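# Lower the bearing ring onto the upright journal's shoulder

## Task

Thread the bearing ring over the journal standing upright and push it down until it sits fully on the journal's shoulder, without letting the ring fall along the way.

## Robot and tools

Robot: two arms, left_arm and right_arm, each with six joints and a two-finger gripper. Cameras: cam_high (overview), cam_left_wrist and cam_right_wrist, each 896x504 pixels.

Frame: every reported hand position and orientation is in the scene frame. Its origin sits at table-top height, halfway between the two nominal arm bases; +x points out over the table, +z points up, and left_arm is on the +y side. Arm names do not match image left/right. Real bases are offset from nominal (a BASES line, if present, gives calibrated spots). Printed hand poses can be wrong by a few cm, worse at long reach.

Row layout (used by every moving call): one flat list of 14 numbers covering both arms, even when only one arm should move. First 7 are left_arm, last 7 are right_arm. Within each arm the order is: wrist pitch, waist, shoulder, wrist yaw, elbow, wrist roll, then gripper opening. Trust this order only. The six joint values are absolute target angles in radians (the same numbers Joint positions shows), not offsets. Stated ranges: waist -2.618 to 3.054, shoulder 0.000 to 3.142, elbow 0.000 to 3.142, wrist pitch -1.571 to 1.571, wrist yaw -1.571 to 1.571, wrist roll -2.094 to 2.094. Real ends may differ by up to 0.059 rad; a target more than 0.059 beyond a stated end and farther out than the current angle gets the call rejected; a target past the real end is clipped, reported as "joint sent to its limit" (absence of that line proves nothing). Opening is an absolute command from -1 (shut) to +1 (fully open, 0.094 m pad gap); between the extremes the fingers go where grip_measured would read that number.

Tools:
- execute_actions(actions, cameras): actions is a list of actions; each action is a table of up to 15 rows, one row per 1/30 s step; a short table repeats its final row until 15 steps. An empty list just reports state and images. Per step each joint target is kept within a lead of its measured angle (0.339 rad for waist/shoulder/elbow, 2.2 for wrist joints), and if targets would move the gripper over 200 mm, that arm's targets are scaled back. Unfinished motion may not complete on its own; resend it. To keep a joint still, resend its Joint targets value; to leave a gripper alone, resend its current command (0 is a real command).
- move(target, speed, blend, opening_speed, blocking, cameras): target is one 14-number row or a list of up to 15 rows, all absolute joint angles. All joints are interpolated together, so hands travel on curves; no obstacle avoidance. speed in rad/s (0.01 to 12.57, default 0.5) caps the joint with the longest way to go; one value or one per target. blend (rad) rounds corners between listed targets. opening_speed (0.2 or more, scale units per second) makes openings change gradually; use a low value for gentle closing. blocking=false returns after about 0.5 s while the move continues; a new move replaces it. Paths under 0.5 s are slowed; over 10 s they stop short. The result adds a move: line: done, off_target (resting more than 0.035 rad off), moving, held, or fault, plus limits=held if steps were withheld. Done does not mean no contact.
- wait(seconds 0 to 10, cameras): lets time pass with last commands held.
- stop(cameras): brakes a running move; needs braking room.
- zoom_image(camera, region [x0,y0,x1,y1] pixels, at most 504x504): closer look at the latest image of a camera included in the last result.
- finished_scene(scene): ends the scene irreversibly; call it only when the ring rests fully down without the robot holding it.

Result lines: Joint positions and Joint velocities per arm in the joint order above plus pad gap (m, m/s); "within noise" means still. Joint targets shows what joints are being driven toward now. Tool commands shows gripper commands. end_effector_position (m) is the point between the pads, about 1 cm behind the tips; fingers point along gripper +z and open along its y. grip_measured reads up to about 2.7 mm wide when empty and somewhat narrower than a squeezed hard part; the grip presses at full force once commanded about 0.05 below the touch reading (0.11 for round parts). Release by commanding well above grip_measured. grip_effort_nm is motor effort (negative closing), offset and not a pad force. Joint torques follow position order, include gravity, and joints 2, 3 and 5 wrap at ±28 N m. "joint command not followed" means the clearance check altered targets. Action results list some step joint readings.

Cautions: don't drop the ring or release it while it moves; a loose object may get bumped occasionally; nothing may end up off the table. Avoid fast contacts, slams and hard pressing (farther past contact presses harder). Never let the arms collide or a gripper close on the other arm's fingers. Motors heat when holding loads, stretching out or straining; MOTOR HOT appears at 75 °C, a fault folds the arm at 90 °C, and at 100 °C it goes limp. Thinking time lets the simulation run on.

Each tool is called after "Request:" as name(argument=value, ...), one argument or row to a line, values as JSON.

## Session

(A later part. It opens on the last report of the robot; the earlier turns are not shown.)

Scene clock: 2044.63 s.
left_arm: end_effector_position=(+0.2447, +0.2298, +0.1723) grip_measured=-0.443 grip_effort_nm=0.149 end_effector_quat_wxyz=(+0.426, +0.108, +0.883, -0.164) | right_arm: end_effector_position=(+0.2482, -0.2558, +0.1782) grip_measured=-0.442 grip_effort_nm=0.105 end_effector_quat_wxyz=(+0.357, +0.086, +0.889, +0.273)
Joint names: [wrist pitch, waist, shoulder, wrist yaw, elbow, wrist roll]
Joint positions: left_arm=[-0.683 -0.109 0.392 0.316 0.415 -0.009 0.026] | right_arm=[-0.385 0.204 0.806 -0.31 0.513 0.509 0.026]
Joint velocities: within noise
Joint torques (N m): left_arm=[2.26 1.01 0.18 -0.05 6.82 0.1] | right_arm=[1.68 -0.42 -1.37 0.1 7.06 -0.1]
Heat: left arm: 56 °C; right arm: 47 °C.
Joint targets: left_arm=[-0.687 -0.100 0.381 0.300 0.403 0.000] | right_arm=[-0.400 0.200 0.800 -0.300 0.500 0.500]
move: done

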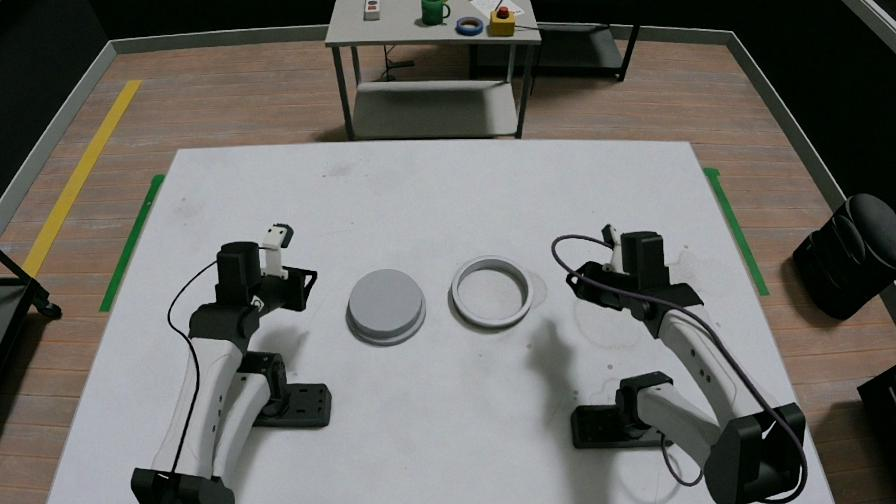

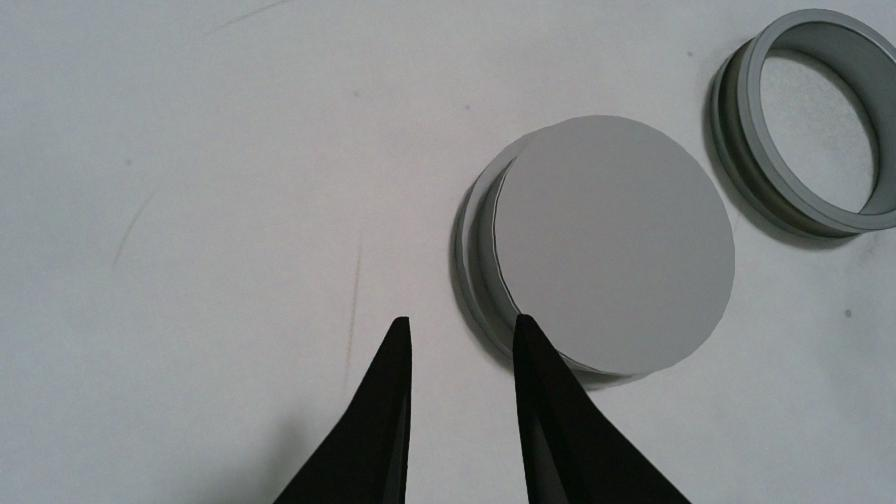

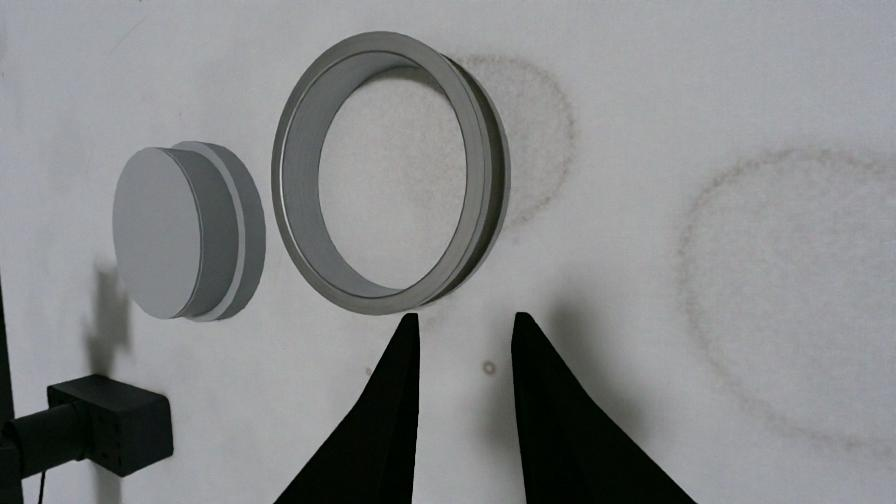

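Request:
move(
  target=[
    [-0.687, -0.1, 0.381, 0.3, 0.403, 0.0, -0.44, -0.157, 0.64, 1.504, 0.0, 0.84, 0.0, -0.44],
  ],
  speed=0.7,
  cameras=["cam_right_wrist"],
)

Scene clock: 2200.57 s.
left_arm: end_effector_position=(+0.2448, +0.2299, +0.1723) grip_measured=-0.443 grip_effort_nm=0.144 end_effector_quat_wxyz=(+0.426, +0.109, +0.883, -0.164) | right_arm: end_effector_position=(+0.3045, -0.1330, +0.1139) grip_measured=-0.442 grip_effort_nm=0.100 end_effector_quat_wxyz=(+0.327, -0.275, +0.898, +0.108)
Joint names: [wrist pitch, waist, shoulder, wrist yaw, elbow, wrist roll]
Joint positions: left_arm=[-0.683 -0.109 0.392 0.315 0.415 -0.009 0.026] | right_arm=[-0.169 0.638 1.502 -0.01 0.802 0.009 0.026]
Joint velocities: within noise
Joint torques (N m): left_arm=[2.26 0.99 0.18 -0.04 6.8 0.1] | right_arm=[1.74 0.18 -5.16 0.2 11.36 -0.11]
Heat: left arm: 41 °C; right arm: 45 °C.
Joint targets: left_arm=[-0.687 -0.100 0.381 0.300 0.403 0.000] | right_arm=[-0.157 0.640 1.504 0.000 0.840 0.000]
move: off_target (right_arm); right_arm: the elbow is farthest, 0.038 rad from its target
Images, in order (width x height): cam_right_wrist 896x504.

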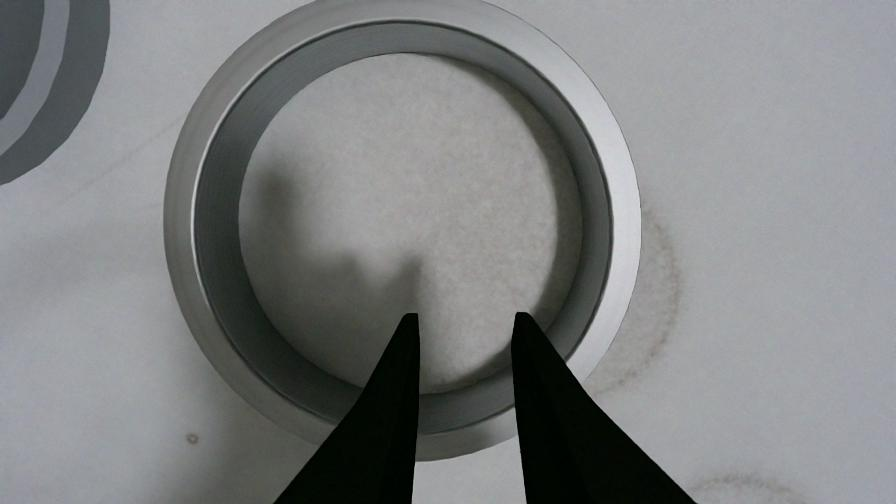

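Request:
move(
  target=[
    [-0.687, -0.1, 0.381, 0.3, 0.403, 0.0, -0.44, -0.05, 0.69, 1.2, 0.03, 0.60, 0.6, -0.44],
    [-0.687, -0.1, 0.381, 0.3, 0.403, 0.0, -0.44, 0.254, 0.747, 1.10, 0.082, 0.212, 1.647, -0.44],
  ],
  speed=0.7,
  blend=[0.1, 0.0],
  cameras=["cam_right_wrist", "cam_high"],
)

Request:
zoom_image(
  camera="cam_right_wrist",
  region=[360, 120, 600, 360],
)

Scene clock: 2227.90 s.
left_arm: end_effector_position=(+0.2448, +0.2299, +0.1723) grip_measured=-0.443 grip_effort_nm=0.149 end_effector_quat_wxyz=(+0.426, +0.109, +0.883, -0.164) | right_arm: end_effector_position=(+0.2217, -0.1681, +0.0851) grip_measured=-0.442 grip_effort_nm=0.095 end_effector_quat_wxyz=(+0.200, +0.416, +0.794, +0.396)
Joint names: [wrist pitch, waist, shoulder, wrist yaw, elbow, wrist roll]
Joint positions: left_arm=[-0.683 -0.109 0.392 0.315 0.415 -0.009 0.026] | right_arm=[0.236 0.742 1.112 0.067 0.223 1.637 0.026]
Joint velocities: within noise
Joint torques (N m): left_arm=[2.26 1.01 0.18 -0.04 6.82 0.1] | right_arm=[2 0.53 -2.84 0.32 6.11 0.07]
Heat: left arm: 40 °C; right arm: 50 °C.
Joint targets: left_arm=[-0.687 -0.100 0.381 0.300 0.403 0.000] | right_arm=[0.254 0.747 1.100 0.082 0.212 1.647]
move: done
Images, in order (width x height): cam_high 896x504, cam_right_wrist 896x504.

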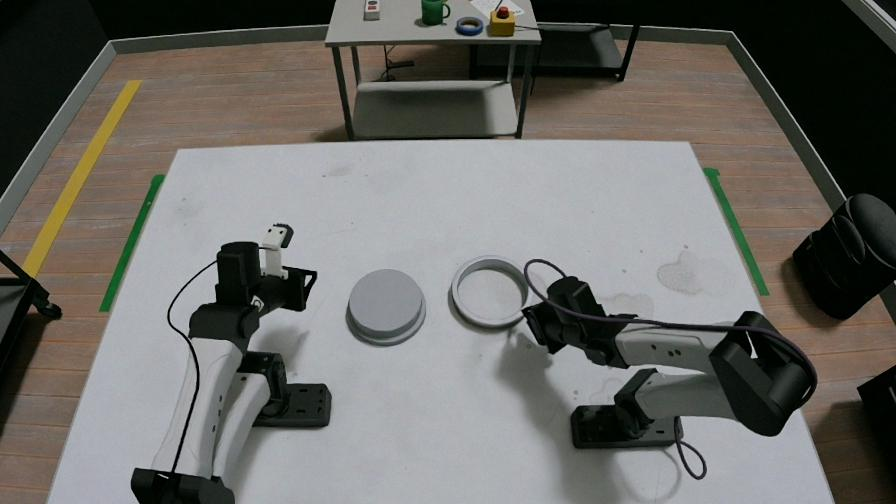

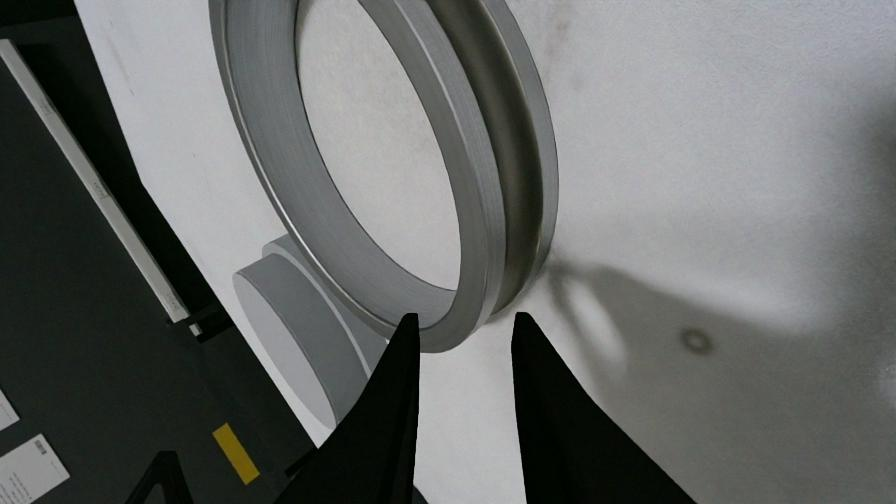

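Scaled by 2.100 from the camera's 896x504 image, which has a finer 1280x720 frame.

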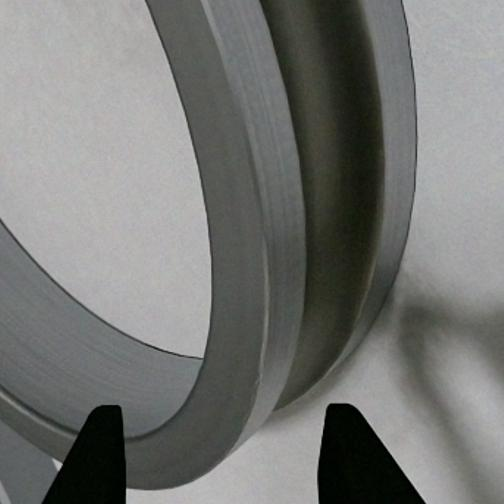

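Request:
move(
  target=[
    [-0.687, -0.1, 0.381, 0.3, 0.403, 0.0, -0.44, 0.272, 0.750, 1.092, 0.083, 0.187, 1.645, -0.44],
    [-0.687, -0.1, 0.381, 0.3, 0.403, 0.0, -0.44, 0.497, 0.728, 1.357, 0.05, 0.240, 1.621, -0.44],
  ],
  speed=0.15,
  cameras=["cam_right_wrist"],
)

Request:
zoom_image(
  camera="cam_right_wrist",
  region=[370, 160, 610, 400],
)

Scene clock: 2244.00 s.
left_arm: end_effector_position=(+0.2448, +0.2299, +0.1723) grip_measured=-0.443 grip_effort_nm=0.139 end_effector_quat_wxyz=(+0.426, +0.109, +0.883, -0.164) | right_arm: end_effector_position=(+0.2330, -0.1604, +0.0589) grip_measured=-0.442 grip_effort_nm=0.100 end_effector_quat_wxyz=(+0.199, +0.415, +0.797, +0.392)
Joint names: [wrist pitch, waist, shoulder, wrist yaw, elbow, wrist roll]
Joint positions: left_arm=[-0.683 -0.109 0.392 0.315 0.415 -0.009 0.026] | right_arm=[0.478 0.733 1.351 0.059 0.21 1.628 0.026]
Joint velocities: within noise
Joint torques (N m): left_arm=[2.26 0.99 0.17 -0.04 6.8 0.1] | right_arm=[2.02 -0.47 -2.54 0.02 8.98 -0.1]
Heat: left arm: 40 °C; right arm: 48 °C.
Joint targets: left_arm=[-0.687 -0.100 0.381 0.300 0.403 0.000] | right_arm=[0.497 0.728 1.357 0.050 0.240 1.621]
move: done
Images, in order (width x height): cam_right_wrist 896x504.

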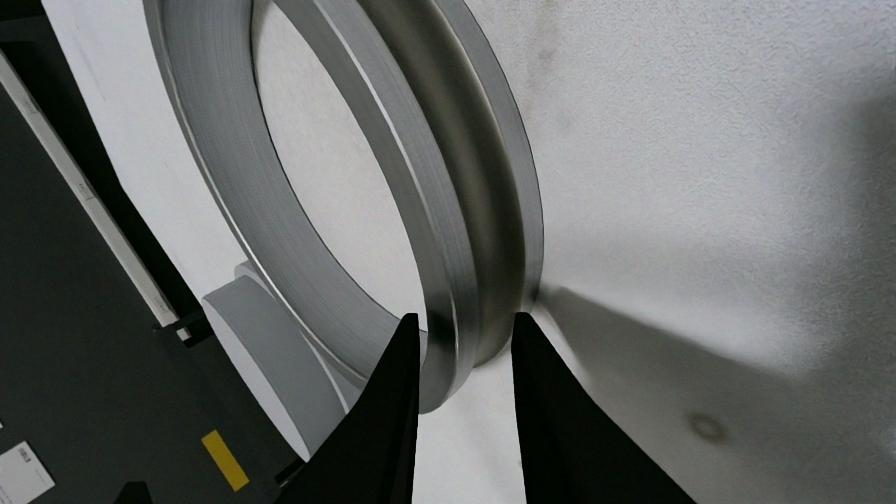

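Scaled by 2.100 from the camera's 896x504 image, which has a finer 1280x720 frame.

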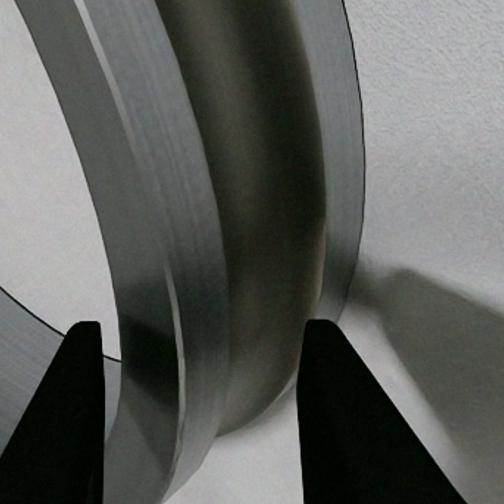

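Request:
move(
  target=[
    [-0.687, -0.1, 0.381, 0.3, 0.403, 0.0, -0.44, 0.445, 0.728, 1.326, 0.05, 0.254, 1.621, -0.44],
    [-0.687, -0.1, 0.381, 0.3, 0.403, 0.0, -0.44, 0.533, 0.724, 1.413, 0.046, 0.260, 1.618, -0.44],
  ],
  speed=0.12,
  cameras=["cam_right_wrist"],
)

Request:
zoom_image(
  camera="cam_right_wrist",
  region=[370, 180, 610, 420],
)

Scene clock: 2254.27 s.
left_arm: end_effector_position=(+0.2448, +0.2299, +0.1723) grip_measured=-0.443 grip_effort_nm=0.144 end_effector_quat_wxyz=(+0.426, +0.109, +0.883, -0.164) | right_arm: end_effector_position=(+0.2392, -0.1561, +0.0563) grip_measured=-0.442 grip_effort_nm=0.105 end_effector_quat_wxyz=(+0.198, +0.415, +0.797, +0.392)
Joint names: [wrist pitch, waist, shoulder, wrist yaw, elbow, wrist roll]
Joint positions: left_arm=[-0.683 -0.109 0.392 0.315 0.415 -0.009 0.026] | right_arm=[0.514 0.729 1.408 0.055 0.231 1.625 0.026]
Joint velocities: within noise
Joint torques (N m): left_arm=[2.26 0.99 0.18 -0.04 6.8 0.1] | right_arm=[2.01 -0.5 -2.84 0.02 8.75 -0.11]
Heat: left arm: 39 °C; right arm: 47 °C.
Joint targets: left_arm=[-0.687 -0.100 0.381 0.300 0.403 0.000] | right_arm=[0.533 0.724 1.413 0.046 0.260 1.618]
move: done
Images, in order (width x height): cam_right_wrist 896x504.

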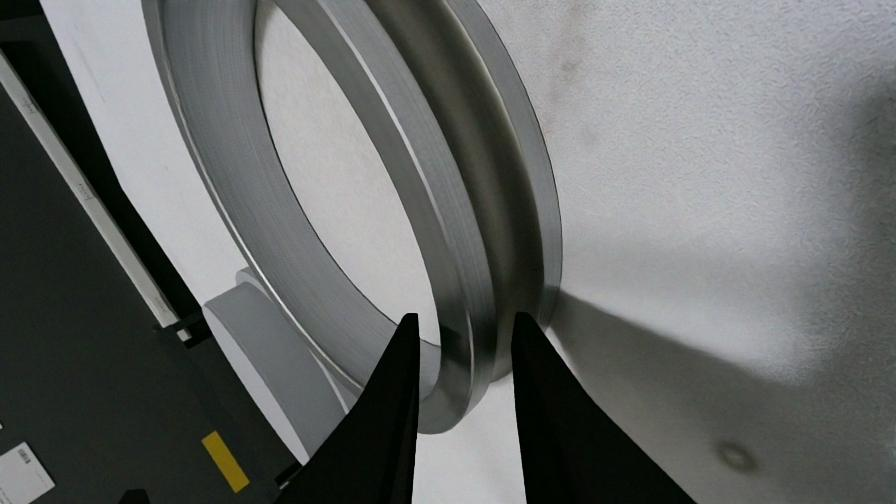

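Scaled by 2.100 from the camera's 896x504 image, which has a finer 1280x720 frame.

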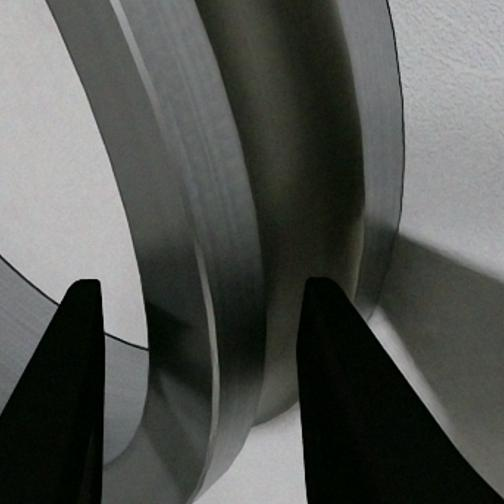

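Request:
move(
  target=[
    [-0.687, -0.1, 0.381, 0.3, 0.403, 0.0, -0.44, 0.565, 0.722, 1.448, 0.045, 0.263, 1.617, -0.44],
  ],
  speed=0.12,
  cameras=["cam_right_wrist"],
)

Request:
zoom_image(
  camera="cam_right_wrist",
  region=[370, 180, 610, 420],
)

Scene clock: 2259.20 s.
left_arm: end_effector_position=(+0.2448, +0.2300, +0.1723) grip_measured=-0.443 grip_effort_nm=0.139 end_effector_quat_wxyz=(+0.426, +0.108, +0.883, -0.164) | right_arm: end_effector_position=(+0.2406, -0.1555, +0.0520) grip_measured=-0.442 grip_effort_nm=0.095 end_effector_quat_wxyz=(+0.198, +0.416, +0.797, +0.390)
Joint names: [wrist pitch, waist, shoulder, wrist yaw, elbow, wrist roll]
Joint positions: left_arm=[-0.683 -0.109 0.392 0.315 0.415 -0.009 0.026] | right_arm=[0.546 0.727 1.442 0.054 0.231 1.624 0.026]
Joint velocities: within noise
Joint torques (N m): left_arm=[2.26 0.99 0.18 -0.04 6.8 0.1] | right_arm=[2 -0.5 -2.99 0.03 8.85 -0.11]
Heat: left arm: 39 °C; right arm: 47 °C.
Joint targets: left_arm=[-0.687 -0.100 0.381 0.300 0.403 0.000] | right_arm=[0.565 0.722 1.448 0.045 0.263 1.617]
move: done
Images, in order (width x height): cam_right_wrist 896x504.

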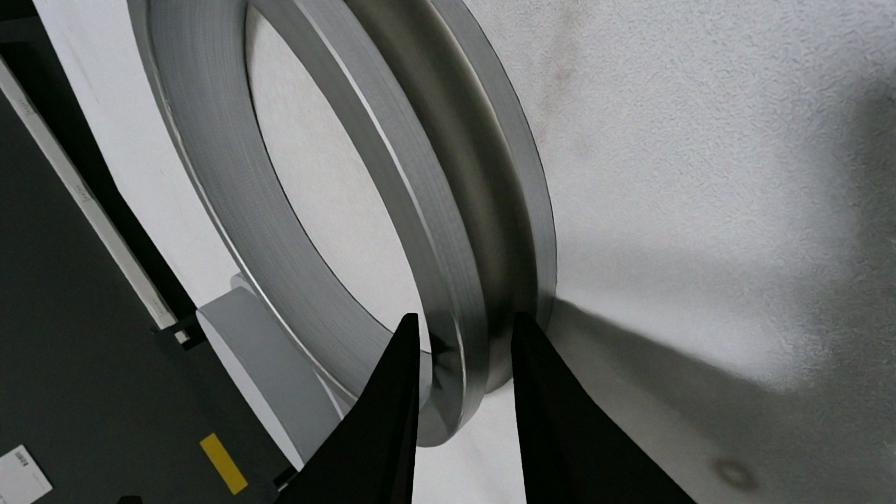

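Scaled by 2.100 from the camera's 896x504 image, which has a finer 1280x720 frame.

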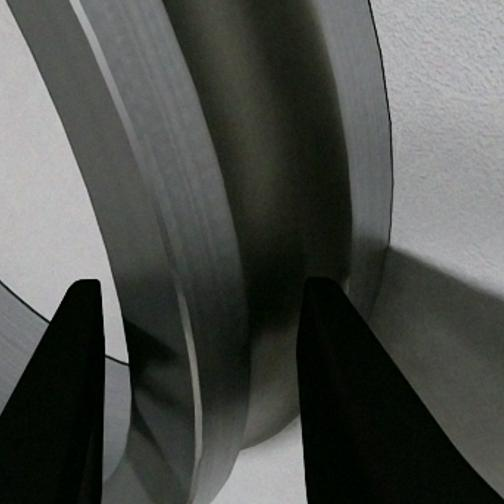

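Request:
move(
  target=[
    [-0.687, -0.1, 0.381, 0.3, 0.403, 0.0, -0.44, 0.580, 0.7206, 1.4715, 0.044, 0.276, 1.616, -0.44],
  ],
  speed=0.12,
  cameras=["cam_right_wrist"],
)

Request:
zoom_image(
  camera="cam_right_wrist",
  region=[370, 180, 610, 420],
)

Scene clock: 2265.33 s.
left_arm: end_effector_position=(+0.2448, +0.2300, +0.1723) grip_measured=-0.443 grip_effort_nm=0.144 end_effector_quat_wxyz=(+0.426, +0.108, +0.883, -0.164) | right_arm: end_effector_position=(+0.2416, -0.1544, +0.0489) grip_measured=-0.442 grip_effort_nm=0.095 end_effector_quat_wxyz=(+0.196, +0.416, +0.800, +0.387)
Joint names: [wrist pitch, waist, shoulder, wrist yaw, elbow, wrist roll]
Joint positions: left_arm=[-0.683 -0.109 0.392 0.315 0.415 -0.009 0.026] | right_arm=[0.549 0.727 1.464 0.053 0.24 1.623 0.026]
Joint velocities: within noise
Joint torques (N m): left_arm=[2.26 0.99 0.18 -0.04 6.8 0.1] | right_arm=[2.12 -0.62 -2.92 0.03 9.21 -0.11]
Heat: left arm: 39 °C; right arm: 48 °C.
Joint targets: left_arm=[-0.687 -0.100 0.381 0.300 0.403 0.000] | right_arm=[0.580 0.721 1.472 0.044 0.276 1.616]
move: off_target (right_arm); right_arm: the elbow is farthest, 0.036 rad from its target
Images, in order (width x height): cam_right_wrist 896x504.

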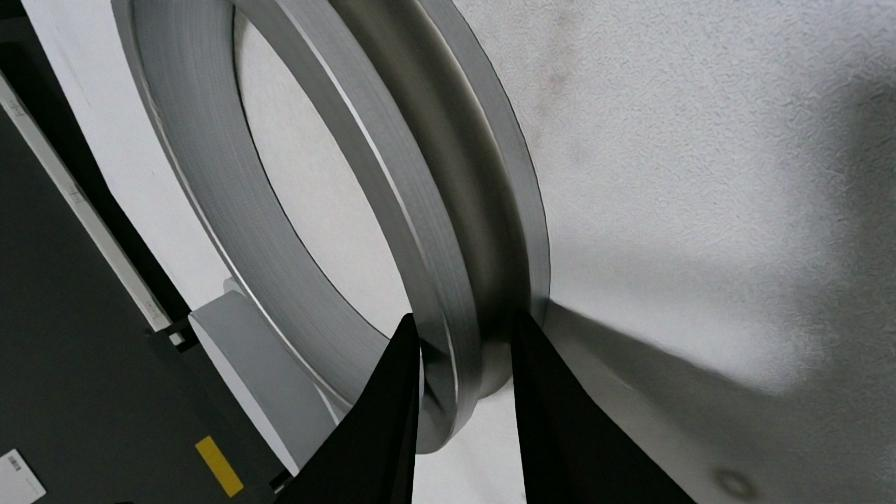

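Scaled by 2.100 from the camera's 896x504 image, which has a finer 1280x720 frame.

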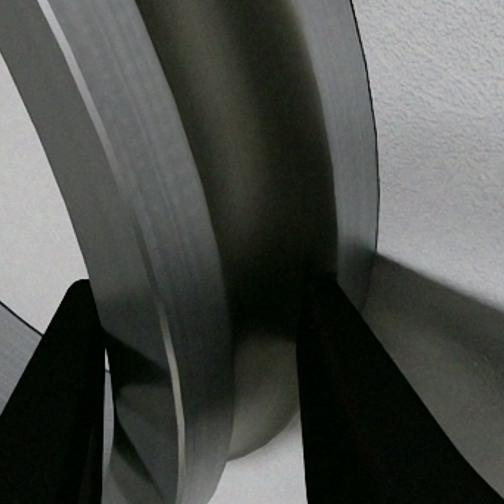

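Request:
move(
  target=[
    [-0.687, -0.1, 0.381, 0.3, 0.403, 0.0, -0.44, 0.572, 0.7206, 1.422, 0.044, 0.282, 1.616, -0.44],
  ],
  speed=0.12,
  cameras=["cam_right_wrist"],
)

Request:
zoom_image(
  camera="cam_right_wrist",
  region=[370, 180, 610, 420],
)

Scene clock: 2271.90 s.
left_arm: end_effector_position=(+0.2448, +0.2300, +0.1723) grip_measured=-0.443 grip_effort_nm=0.144 end_effector_quat_wxyz=(+0.426, +0.108, +0.883, -0.164) | right_arm: end_effector_position=(+0.2433, -0.1527, +0.0557) grip_measured=-0.442 grip_effort_nm=0.090 end_effector_quat_wxyz=(+0.200, +0.414, +0.795, +0.395)
Joint names: [wrist pitch, waist, shoulder, wrist yaw, elbow, wrist roll]
Joint positions: left_arm=[-0.683 -0.109 0.392 0.315 0.415 -0.009 0.026] | right_arm=[0.547 0.727 1.442 0.052 0.241 1.623 0.026]
Joint velocities: within noise
Joint torques (N m): left_arm=[2.26 0.99 0.18 -0.04 6.8 0.1] | right_arm=[2.08 -0.65 -5.07 0.04 9.72 -0.11]
Heat: left arm: 39 °C; right arm: 48 °C.
Joint targets: left_arm=[-0.687 -0.100 0.381 0.300 0.403 0.000] | right_arm=[0.572 0.721 1.422 0.044 0.282 1.616]
move: off_target (right_arm); right_arm: the elbow is farthest, 0.041 rad from its target
Images, in order (width x height): cam_right_wrist 896x504.

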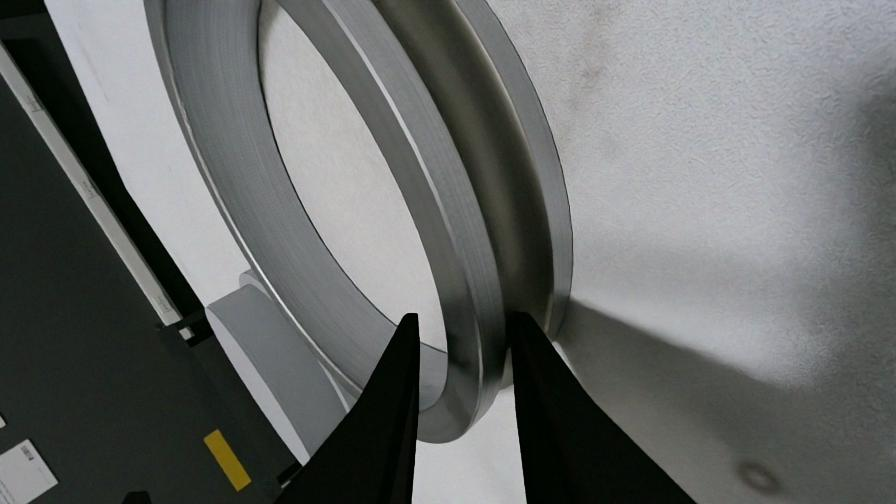

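Scaled by 2.100 from the camera's 896x504 image, which has a finer 1280x720 frame.

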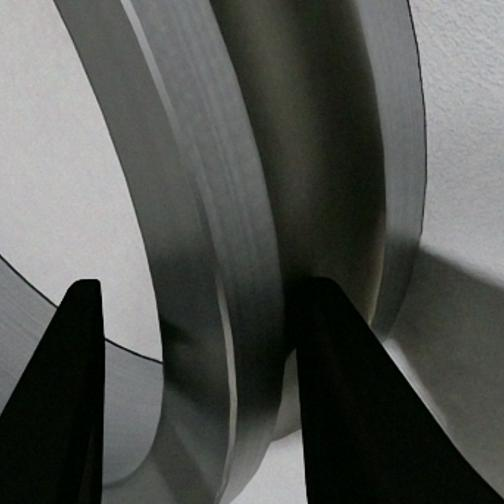

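Request:
move(
  target=[
    [-0.687, -0.1, 0.381, 0.3, 0.403, 0.0, -0.44, 0.585, 0.7206, 1.440, 0.044, 0.276, 1.616, -0.72],
    [-0.687, -0.1, 0.381, 0.3, 0.403, 0.0, -0.44, 0.585, 0.7206, 1.440, 0.044, 0.276, 1.616, -0.72],
  ],
  speed=0.12,
  opening_speed=0.25,
  cameras=["cam_right_wrist"],
)

Request:
zoom_image(
  camera="cam_right_wrist",
  region=[370, 180, 610, 420],
)

Scene clock: 2279.27 s.
left_arm: end_effector_position=(+0.2448, +0.2300, +0.1723) grip_measured=-0.443 grip_effort_nm=0.149 end_effector_quat_wxyz=(+0.426, +0.108, +0.883, -0.164) | right_arm: end_effector_position=(+0.2436, -0.1523, +0.0563) grip_measured=-0.719 grip_effort_nm=-0.916 end_effector_quat_wxyz=(+0.200, +0.413, +0.795, +0.397)
Joint names: [wrist pitch, waist, shoulder, wrist yaw, elbow, wrist roll]
Joint positions: left_arm=[-0.683 -0.109 0.392 0.315 0.415 -0.009 0.026] | right_arm=[0.55 0.727 1.442 0.051 0.241 1.622 0.013]
Joint velocities: within noise
Joint torques (N m): left_arm=[2.27 0.99 0.18 -0.04 6.82 0.1] | right_arm=[2.18 -0.59 -3.59 0.06 9.13 -0.08]
Heat: left arm: 39 °C; right arm: 49 °C.
Joint targets: left_arm=[-0.687 -0.100 0.381 0.300 0.403 0.000] | right_arm=[0.585 0.721 1.440 0.044 0.276 1.616]
move: done
Images, in order (width x height): cam_right_wrist 896x504.

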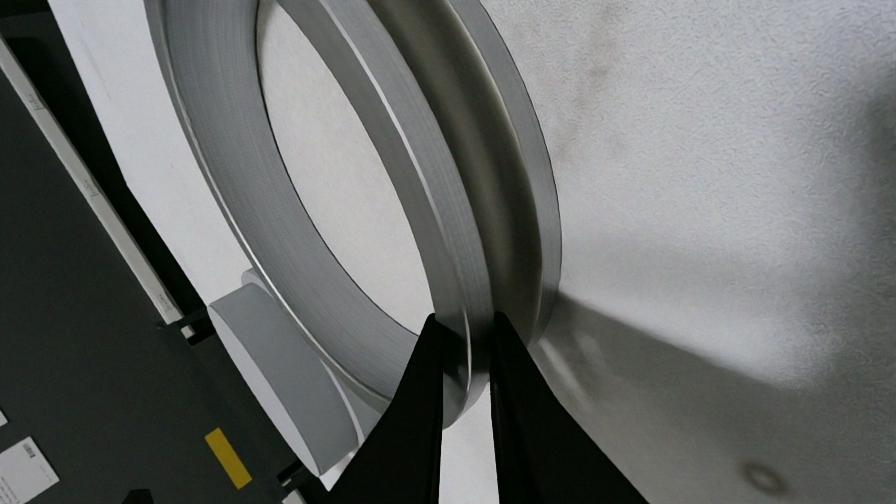

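Scaled by 2.100 from the camera's 896x504 image, which has a finer 1280x720 frame.

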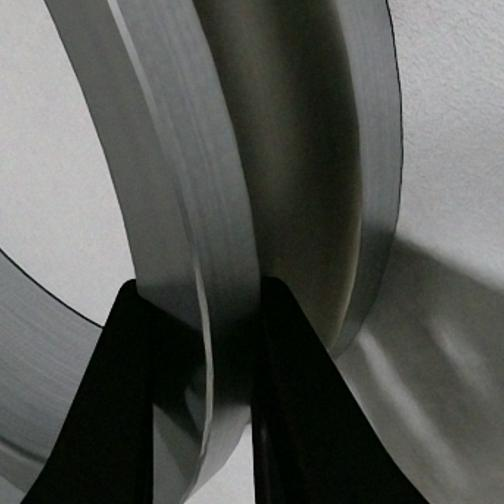

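Request:
move(
  target=[
    [-0.687, -0.1, 0.381, 0.3, 0.403, 0.0, -0.44, 0.585, 0.7206, 1.440, 0.044, 0.276, 1.616, -0.95],
    [-0.687, -0.1, 0.381, 0.3, 0.403, 0.0, -0.44, 0.70, 0.7206, 1.400, 0.044, 0.305, 1.616, -0.95],
  ],
  speed=[0.12, 0.08],
  opening_speed=0.25,
  cameras=["cam_right_wrist"],
)

Request:
zoom_image(
  camera="cam_right_wrist",
  region=[370, 180, 610, 420],
)

Scene clock: 2296.23 s.
left_arm: end_effector_position=(+0.2448, +0.2300, +0.1723) grip_measured=-0.443 grip_effort_nm=0.144 end_effector_quat_wxyz=(+0.426, +0.108, +0.883, -0.164) | right_arm: end_effector_position=(+0.2445, -0.1514, +0.0579) grip_measured=-0.727 grip_effort_nm=-1.023 end_effector_quat_wxyz=(+0.201, +0.411, +0.794, +0.400)
Joint names: [wrist pitch, waist, shoulder, wrist yaw, elbow, wrist roll]
Joint positions: left_arm=[-0.683 -0.109 0.392 0.315 0.415 -0.009 0.026] | right_arm=[0.558 0.727 1.442 0.051 0.241 1.621 0.013]
Joint velocities: within noise
Joint torques (N m): left_arm=[2.26 0.99 0.17 -0.04 6.8 0.1] | right_arm=[3.32 -0.62 -6.71 0.06 12.21 -0.1]
Heat: left arm: 39 °C; right arm: 50 °C.
Joint targets: left_arm=[-0.687 -0.100 0.381 0.300 0.403 0.000] | right_arm=[0.700 0.721 1.400 0.044 0.305 1.616]
move: off_target (right_arm); right_arm: the wrist pitch is farthest, 0.142 rad from its target
Images, in order (width x height): cam_right_wrist 896x504.

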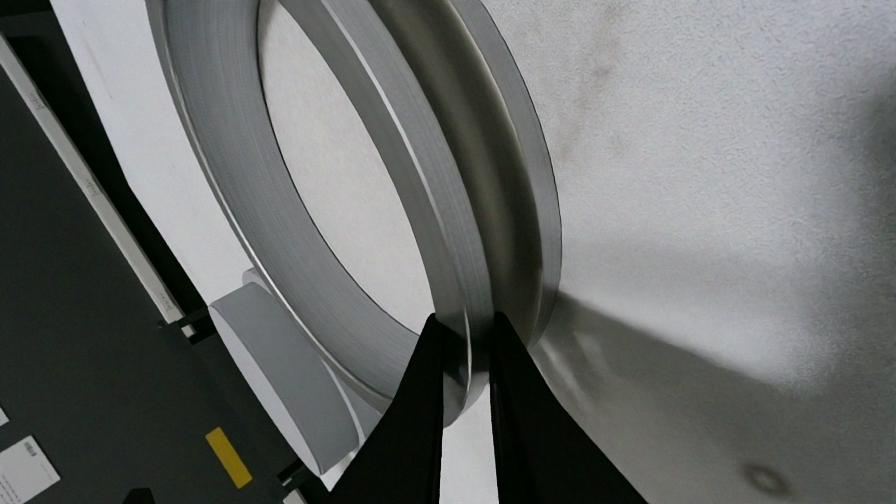

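Scaled by 2.100 from the camera's 896x504 image, which has a finer 1280x720 frame.

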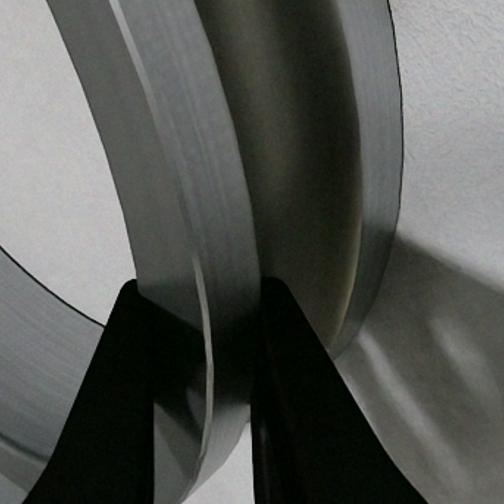

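Request:
move(
  target=[
    [-0.687, -0.1, 0.381, 0.3, 0.403, 0.0, -0.44, 0.735, 0.7206, 1.365, 0.044, 0.330, 1.616, -0.95],
  ],
  speed=0.06,
  cameras=["cam_right_wrist"],
)

Request:
zoom_image(
  camera="cam_right_wrist",
  region=[370, 180, 610, 420],
)

Scene clock: 2301.57 s.
left_arm: end_effector_position=(+0.2448, +0.2300, +0.1723) grip_measured=-0.443 grip_effort_nm=0.149 end_effector_quat_wxyz=(+0.426, +0.108, +0.883, -0.164) | right_arm: end_effector_position=(+0.2766, -0.1254, +0.1341) grip_measured=-0.948 grip_effort_nm=-0.125 end_effector_quat_wxyz=(+0.248, +0.383, +0.730, +0.510)
Joint names: [wrist pitch, waist, shoulder, wrist yaw, elbow, wrist roll]
Joint positions: left_arm=[-0.683 -0.109 0.392 0.315 0.415 -0.009 0.026] | right_arm=[0.709 0.725 1.381 0.049 0.305 1.621 0.002]
Joint velocities: within noise
Joint torques (N m): left_arm=[2.26 0.99 0.18 -0.03 6.82 0.1] | right_arm=[2.34 -0.49 -4.86 0.05 8.98 -0.09]
Heat: left arm: 39 °C; right arm: 50 °C.
Joint targets: left_arm=[-0.687 -0.100 0.381 0.300 0.403 0.000] | right_arm=[0.735 0.720 1.365 0.044 0.330 1.616]
move: done
Images, in order (width x height): cam_right_wrist 896x504.

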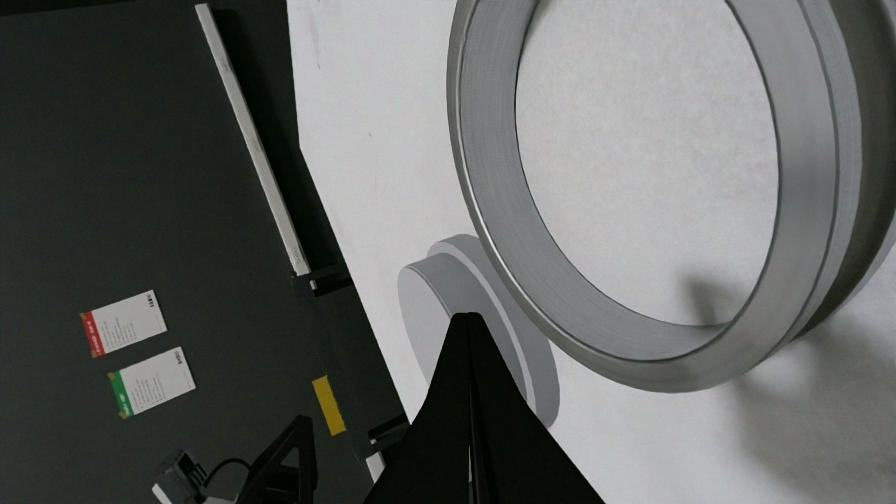

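Scaled by 2.100 from the camera's 896x504 image, which has a finer 1280x720 frame.

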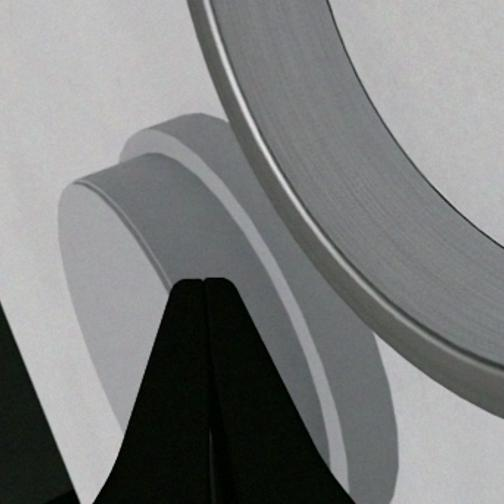

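Request:
move(
  target=[
    [-0.55, -0.3, 1.3, 0.9, 1.0, -0.25, -0.53, 0.35, 0.5, 1.25, -0.4, 0.45, 1.2, -0.53],
    [-0.407, -0.507, 2.180, 1.033, 1.292, -0.300, -0.53, 0.205, -0.02, 1.645, -0.98, 0.500, 0.566, -0.53],
  ],
  speed=[0.8, 0.7],
  blend=[0.1, 0.0],
)

Request:
zoom_image(
  camera="cam_right_wrist",
  region=[360, 120, 600, 360],
)

Request:
zoom_image(
  camera="cam_left_wrist",
  region=[350, 120, 590, 360],
)

Scene clock: 2395.70 s.
left_arm: end_effector_position=(+0.3361, -0.0175, +0.0582) grip_measured=-0.527 grip_effort_nm=-0.164 end_effector_quat_wxyz=(-0.082, +0.146, +0.856, -0.488) | right_arm: end_effector_position=(+0.2837, -0.2283, +0.0708) grip_measured=-0.532 grip_effort_nm=0.105 end_effector_quat_wxyz=(+0.149, +0.129, +0.847, +0.494)
Joint names: [wrist pitch, waist, shoulder, wrist yaw, elbow, wrist roll]
Joint positions: left_arm=[-0.423 -0.5 2.162 1.016 1.268 -0.293 0.022] | right_arm=[0.222 -0.016 1.64 -0.957 0.471 0.579 0.022]
Joint velocities: within noise
Joint torques (N m): left_arm=[1.16 -0.59 -9.18 0.63 8.27 -0.02] | right_arm=[1.14 -0.39 -4.48 -0.57 8.35 -0.18]
Heat: left arm: 40 °C; right arm: 48 °C.
Joint targets: left_arm=[-0.407 -0.507 2.180 1.033 1.292 -0.300] | right_arm=[0.205 -0.020 1.645 -0.980 0.500 0.566]
move: done

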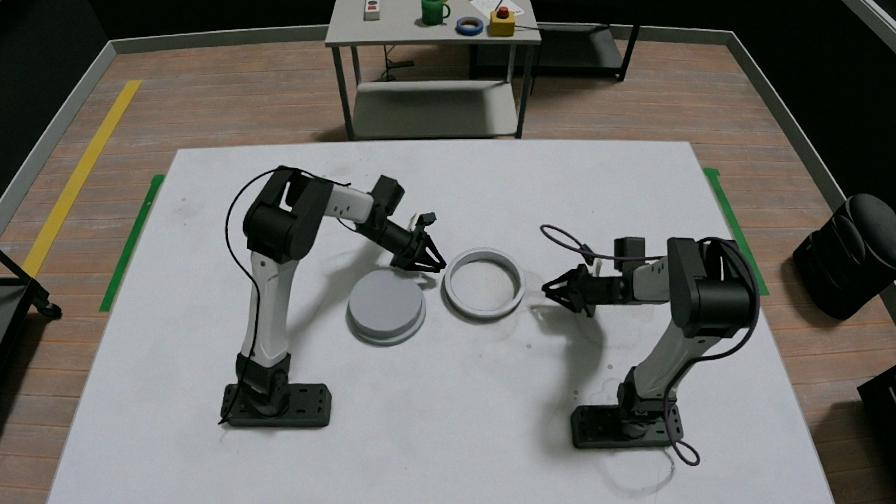

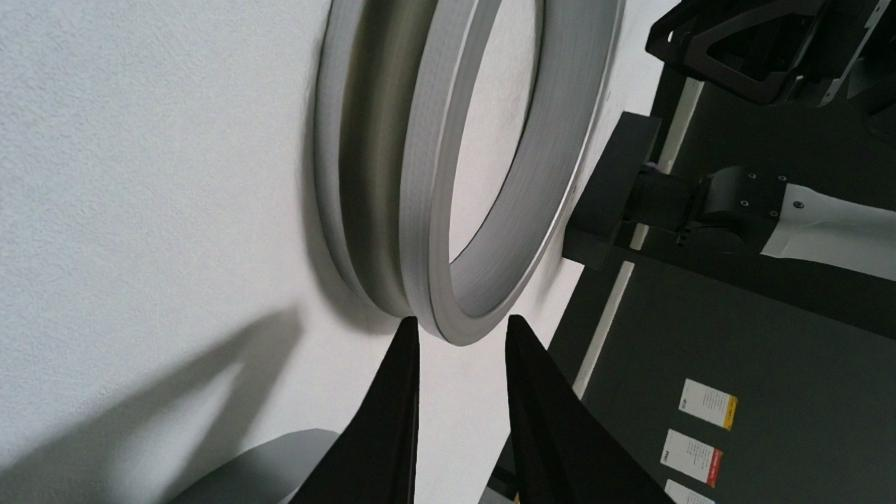

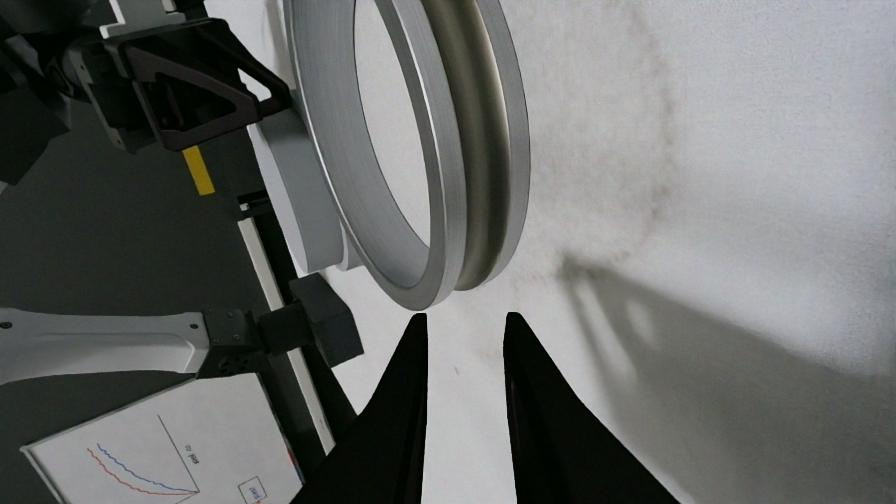

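Scaled by 2.100 from the camera's 896x504 image, which has a finer 1280x720 frame.

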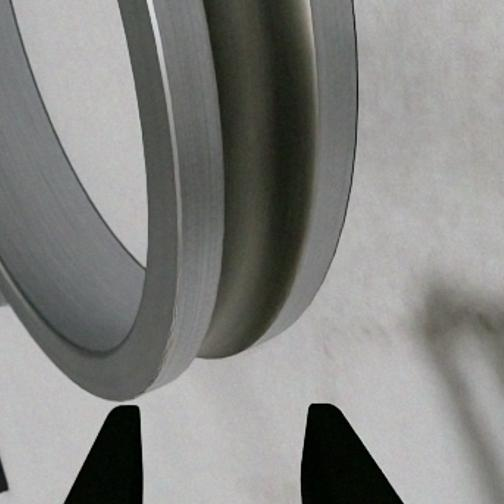

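Scaled by 2.100 from the camera's 896x504 image, which has a finer 1280x720 frame.

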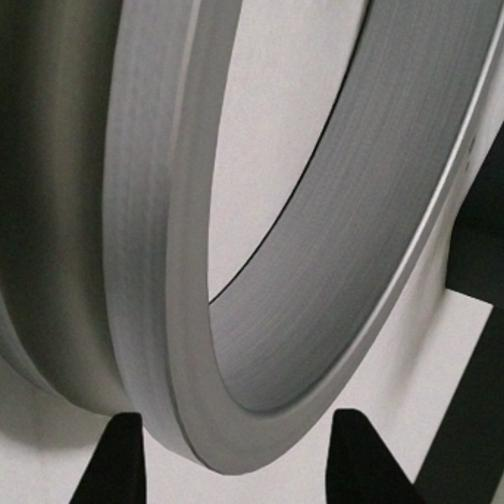

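Request:
zoom_image(
  camera="cam_high",
  region=[330, 230, 570, 370],
)

Scaled by 2.100 from the camera's 896x504 image, which has a finer 1280x720 frame.

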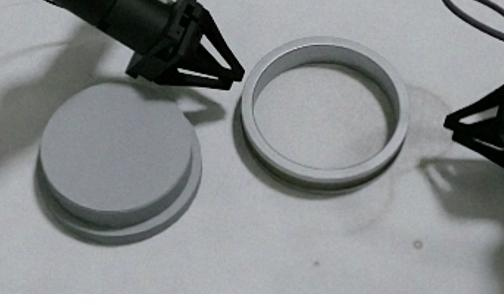

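Request:
move(
  target=[
    [-0.542, -0.443, 2.215, 1.046, 1.375, -0.190, -0.53, 0.308, 0.055, 1.694, -0.930, 0.541, 0.675, -0.53],
  ],
  speed=0.3,
  cameras=["cam_left_wrist", "cam_right_wrist"],
)

Request:
zoom_image(
  camera="cam_right_wrist",
  region=[360, 120, 600, 360],
)

Request:
zoom_image(
  camera="cam_left_wrist",
  region=[350, 120, 590, 360],
)

Scene clock: 2427.10 s.
left_arm: end_effector_position=(+0.3569, -0.0048, +0.0653) grip_measured=-0.527 grip_effort_nm=-0.164 end_effector_quat_wxyz=(-0.070, +0.151, +0.854, -0.493) | right_arm: end_effector_position=(+0.2977, -0.2106, +0.0734) grip_measured=-0.532 grip_effort_nm=0.100 end_effector_quat_wxyz=(+0.143, +0.127, +0.845, +0.500)
Joint names: [wrist pitch, waist, shoulder, wrist yaw, elbow, wrist roll]
Joint positions: left_arm=[-0.529 -0.447 2.188 1.029 1.348 -0.2 0.022] | right_arm=[0.292 0.051 1.688 -0.932 0.514 0.67 0.022]
Joint velocities: within noise
Joint torques (N m): left_arm=[0.71 0.5 -8.77 0.64 8.58 0.15] | right_arm=[1.6 0.39 -4.75 -0.29 8.1 0]
Heat: left arm: 44 °C; right arm: 49 °C.
Joint targets: left_arm=[-0.542 -0.443 2.215 1.046 1.375 -0.190] | right_arm=[0.308 0.055 1.694 -0.930 0.541 0.675]
move: done
Images, in order (width x height): cam_left_wrist 896x504, cam_right_wrist 896x504.

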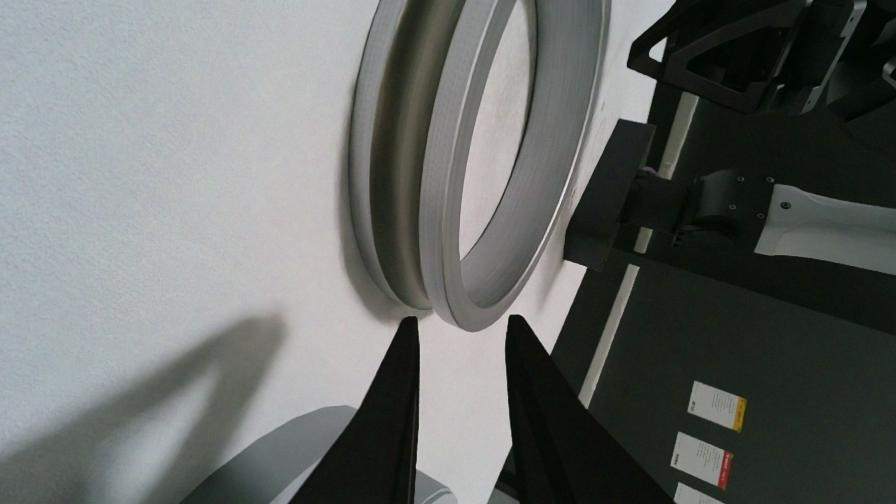

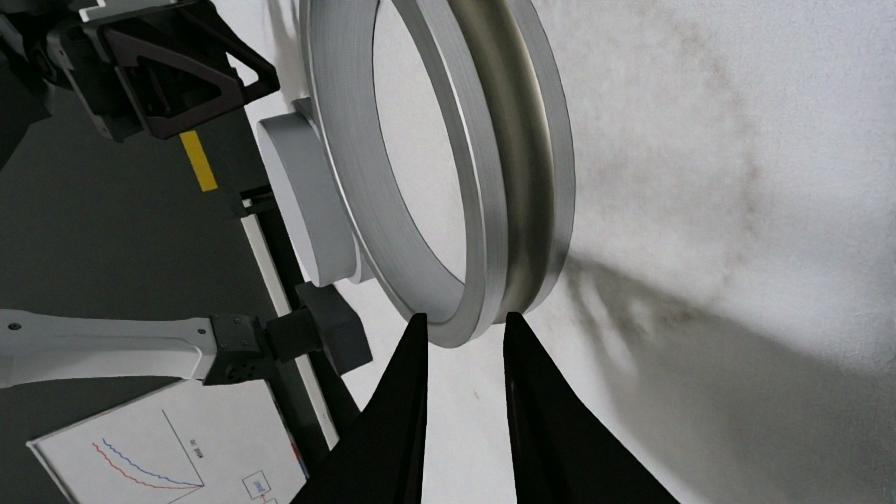

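Scaled by 2.100 from the camera's 896x504 image, which has a finer 1280x720 frame.

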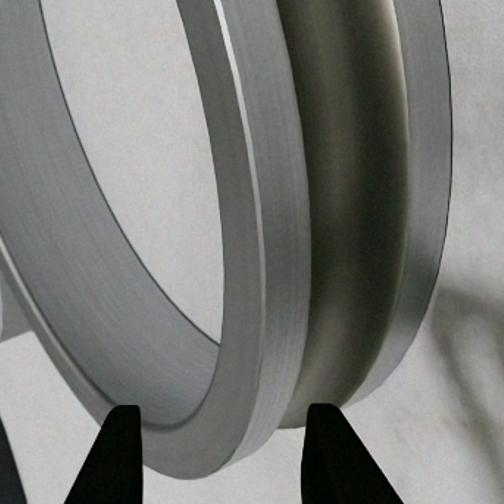

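Scaled by 2.100 from the camera's 896x504 image, which has a finer 1280x720 frame.

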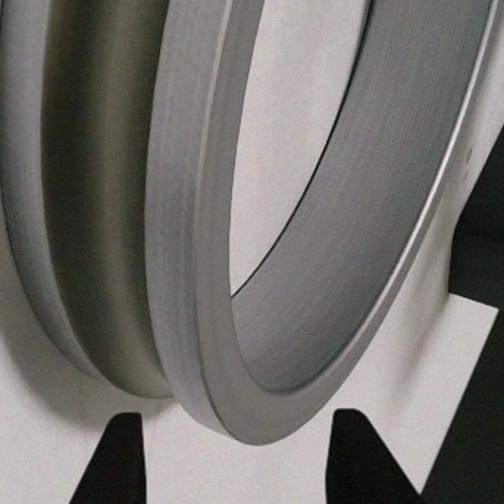

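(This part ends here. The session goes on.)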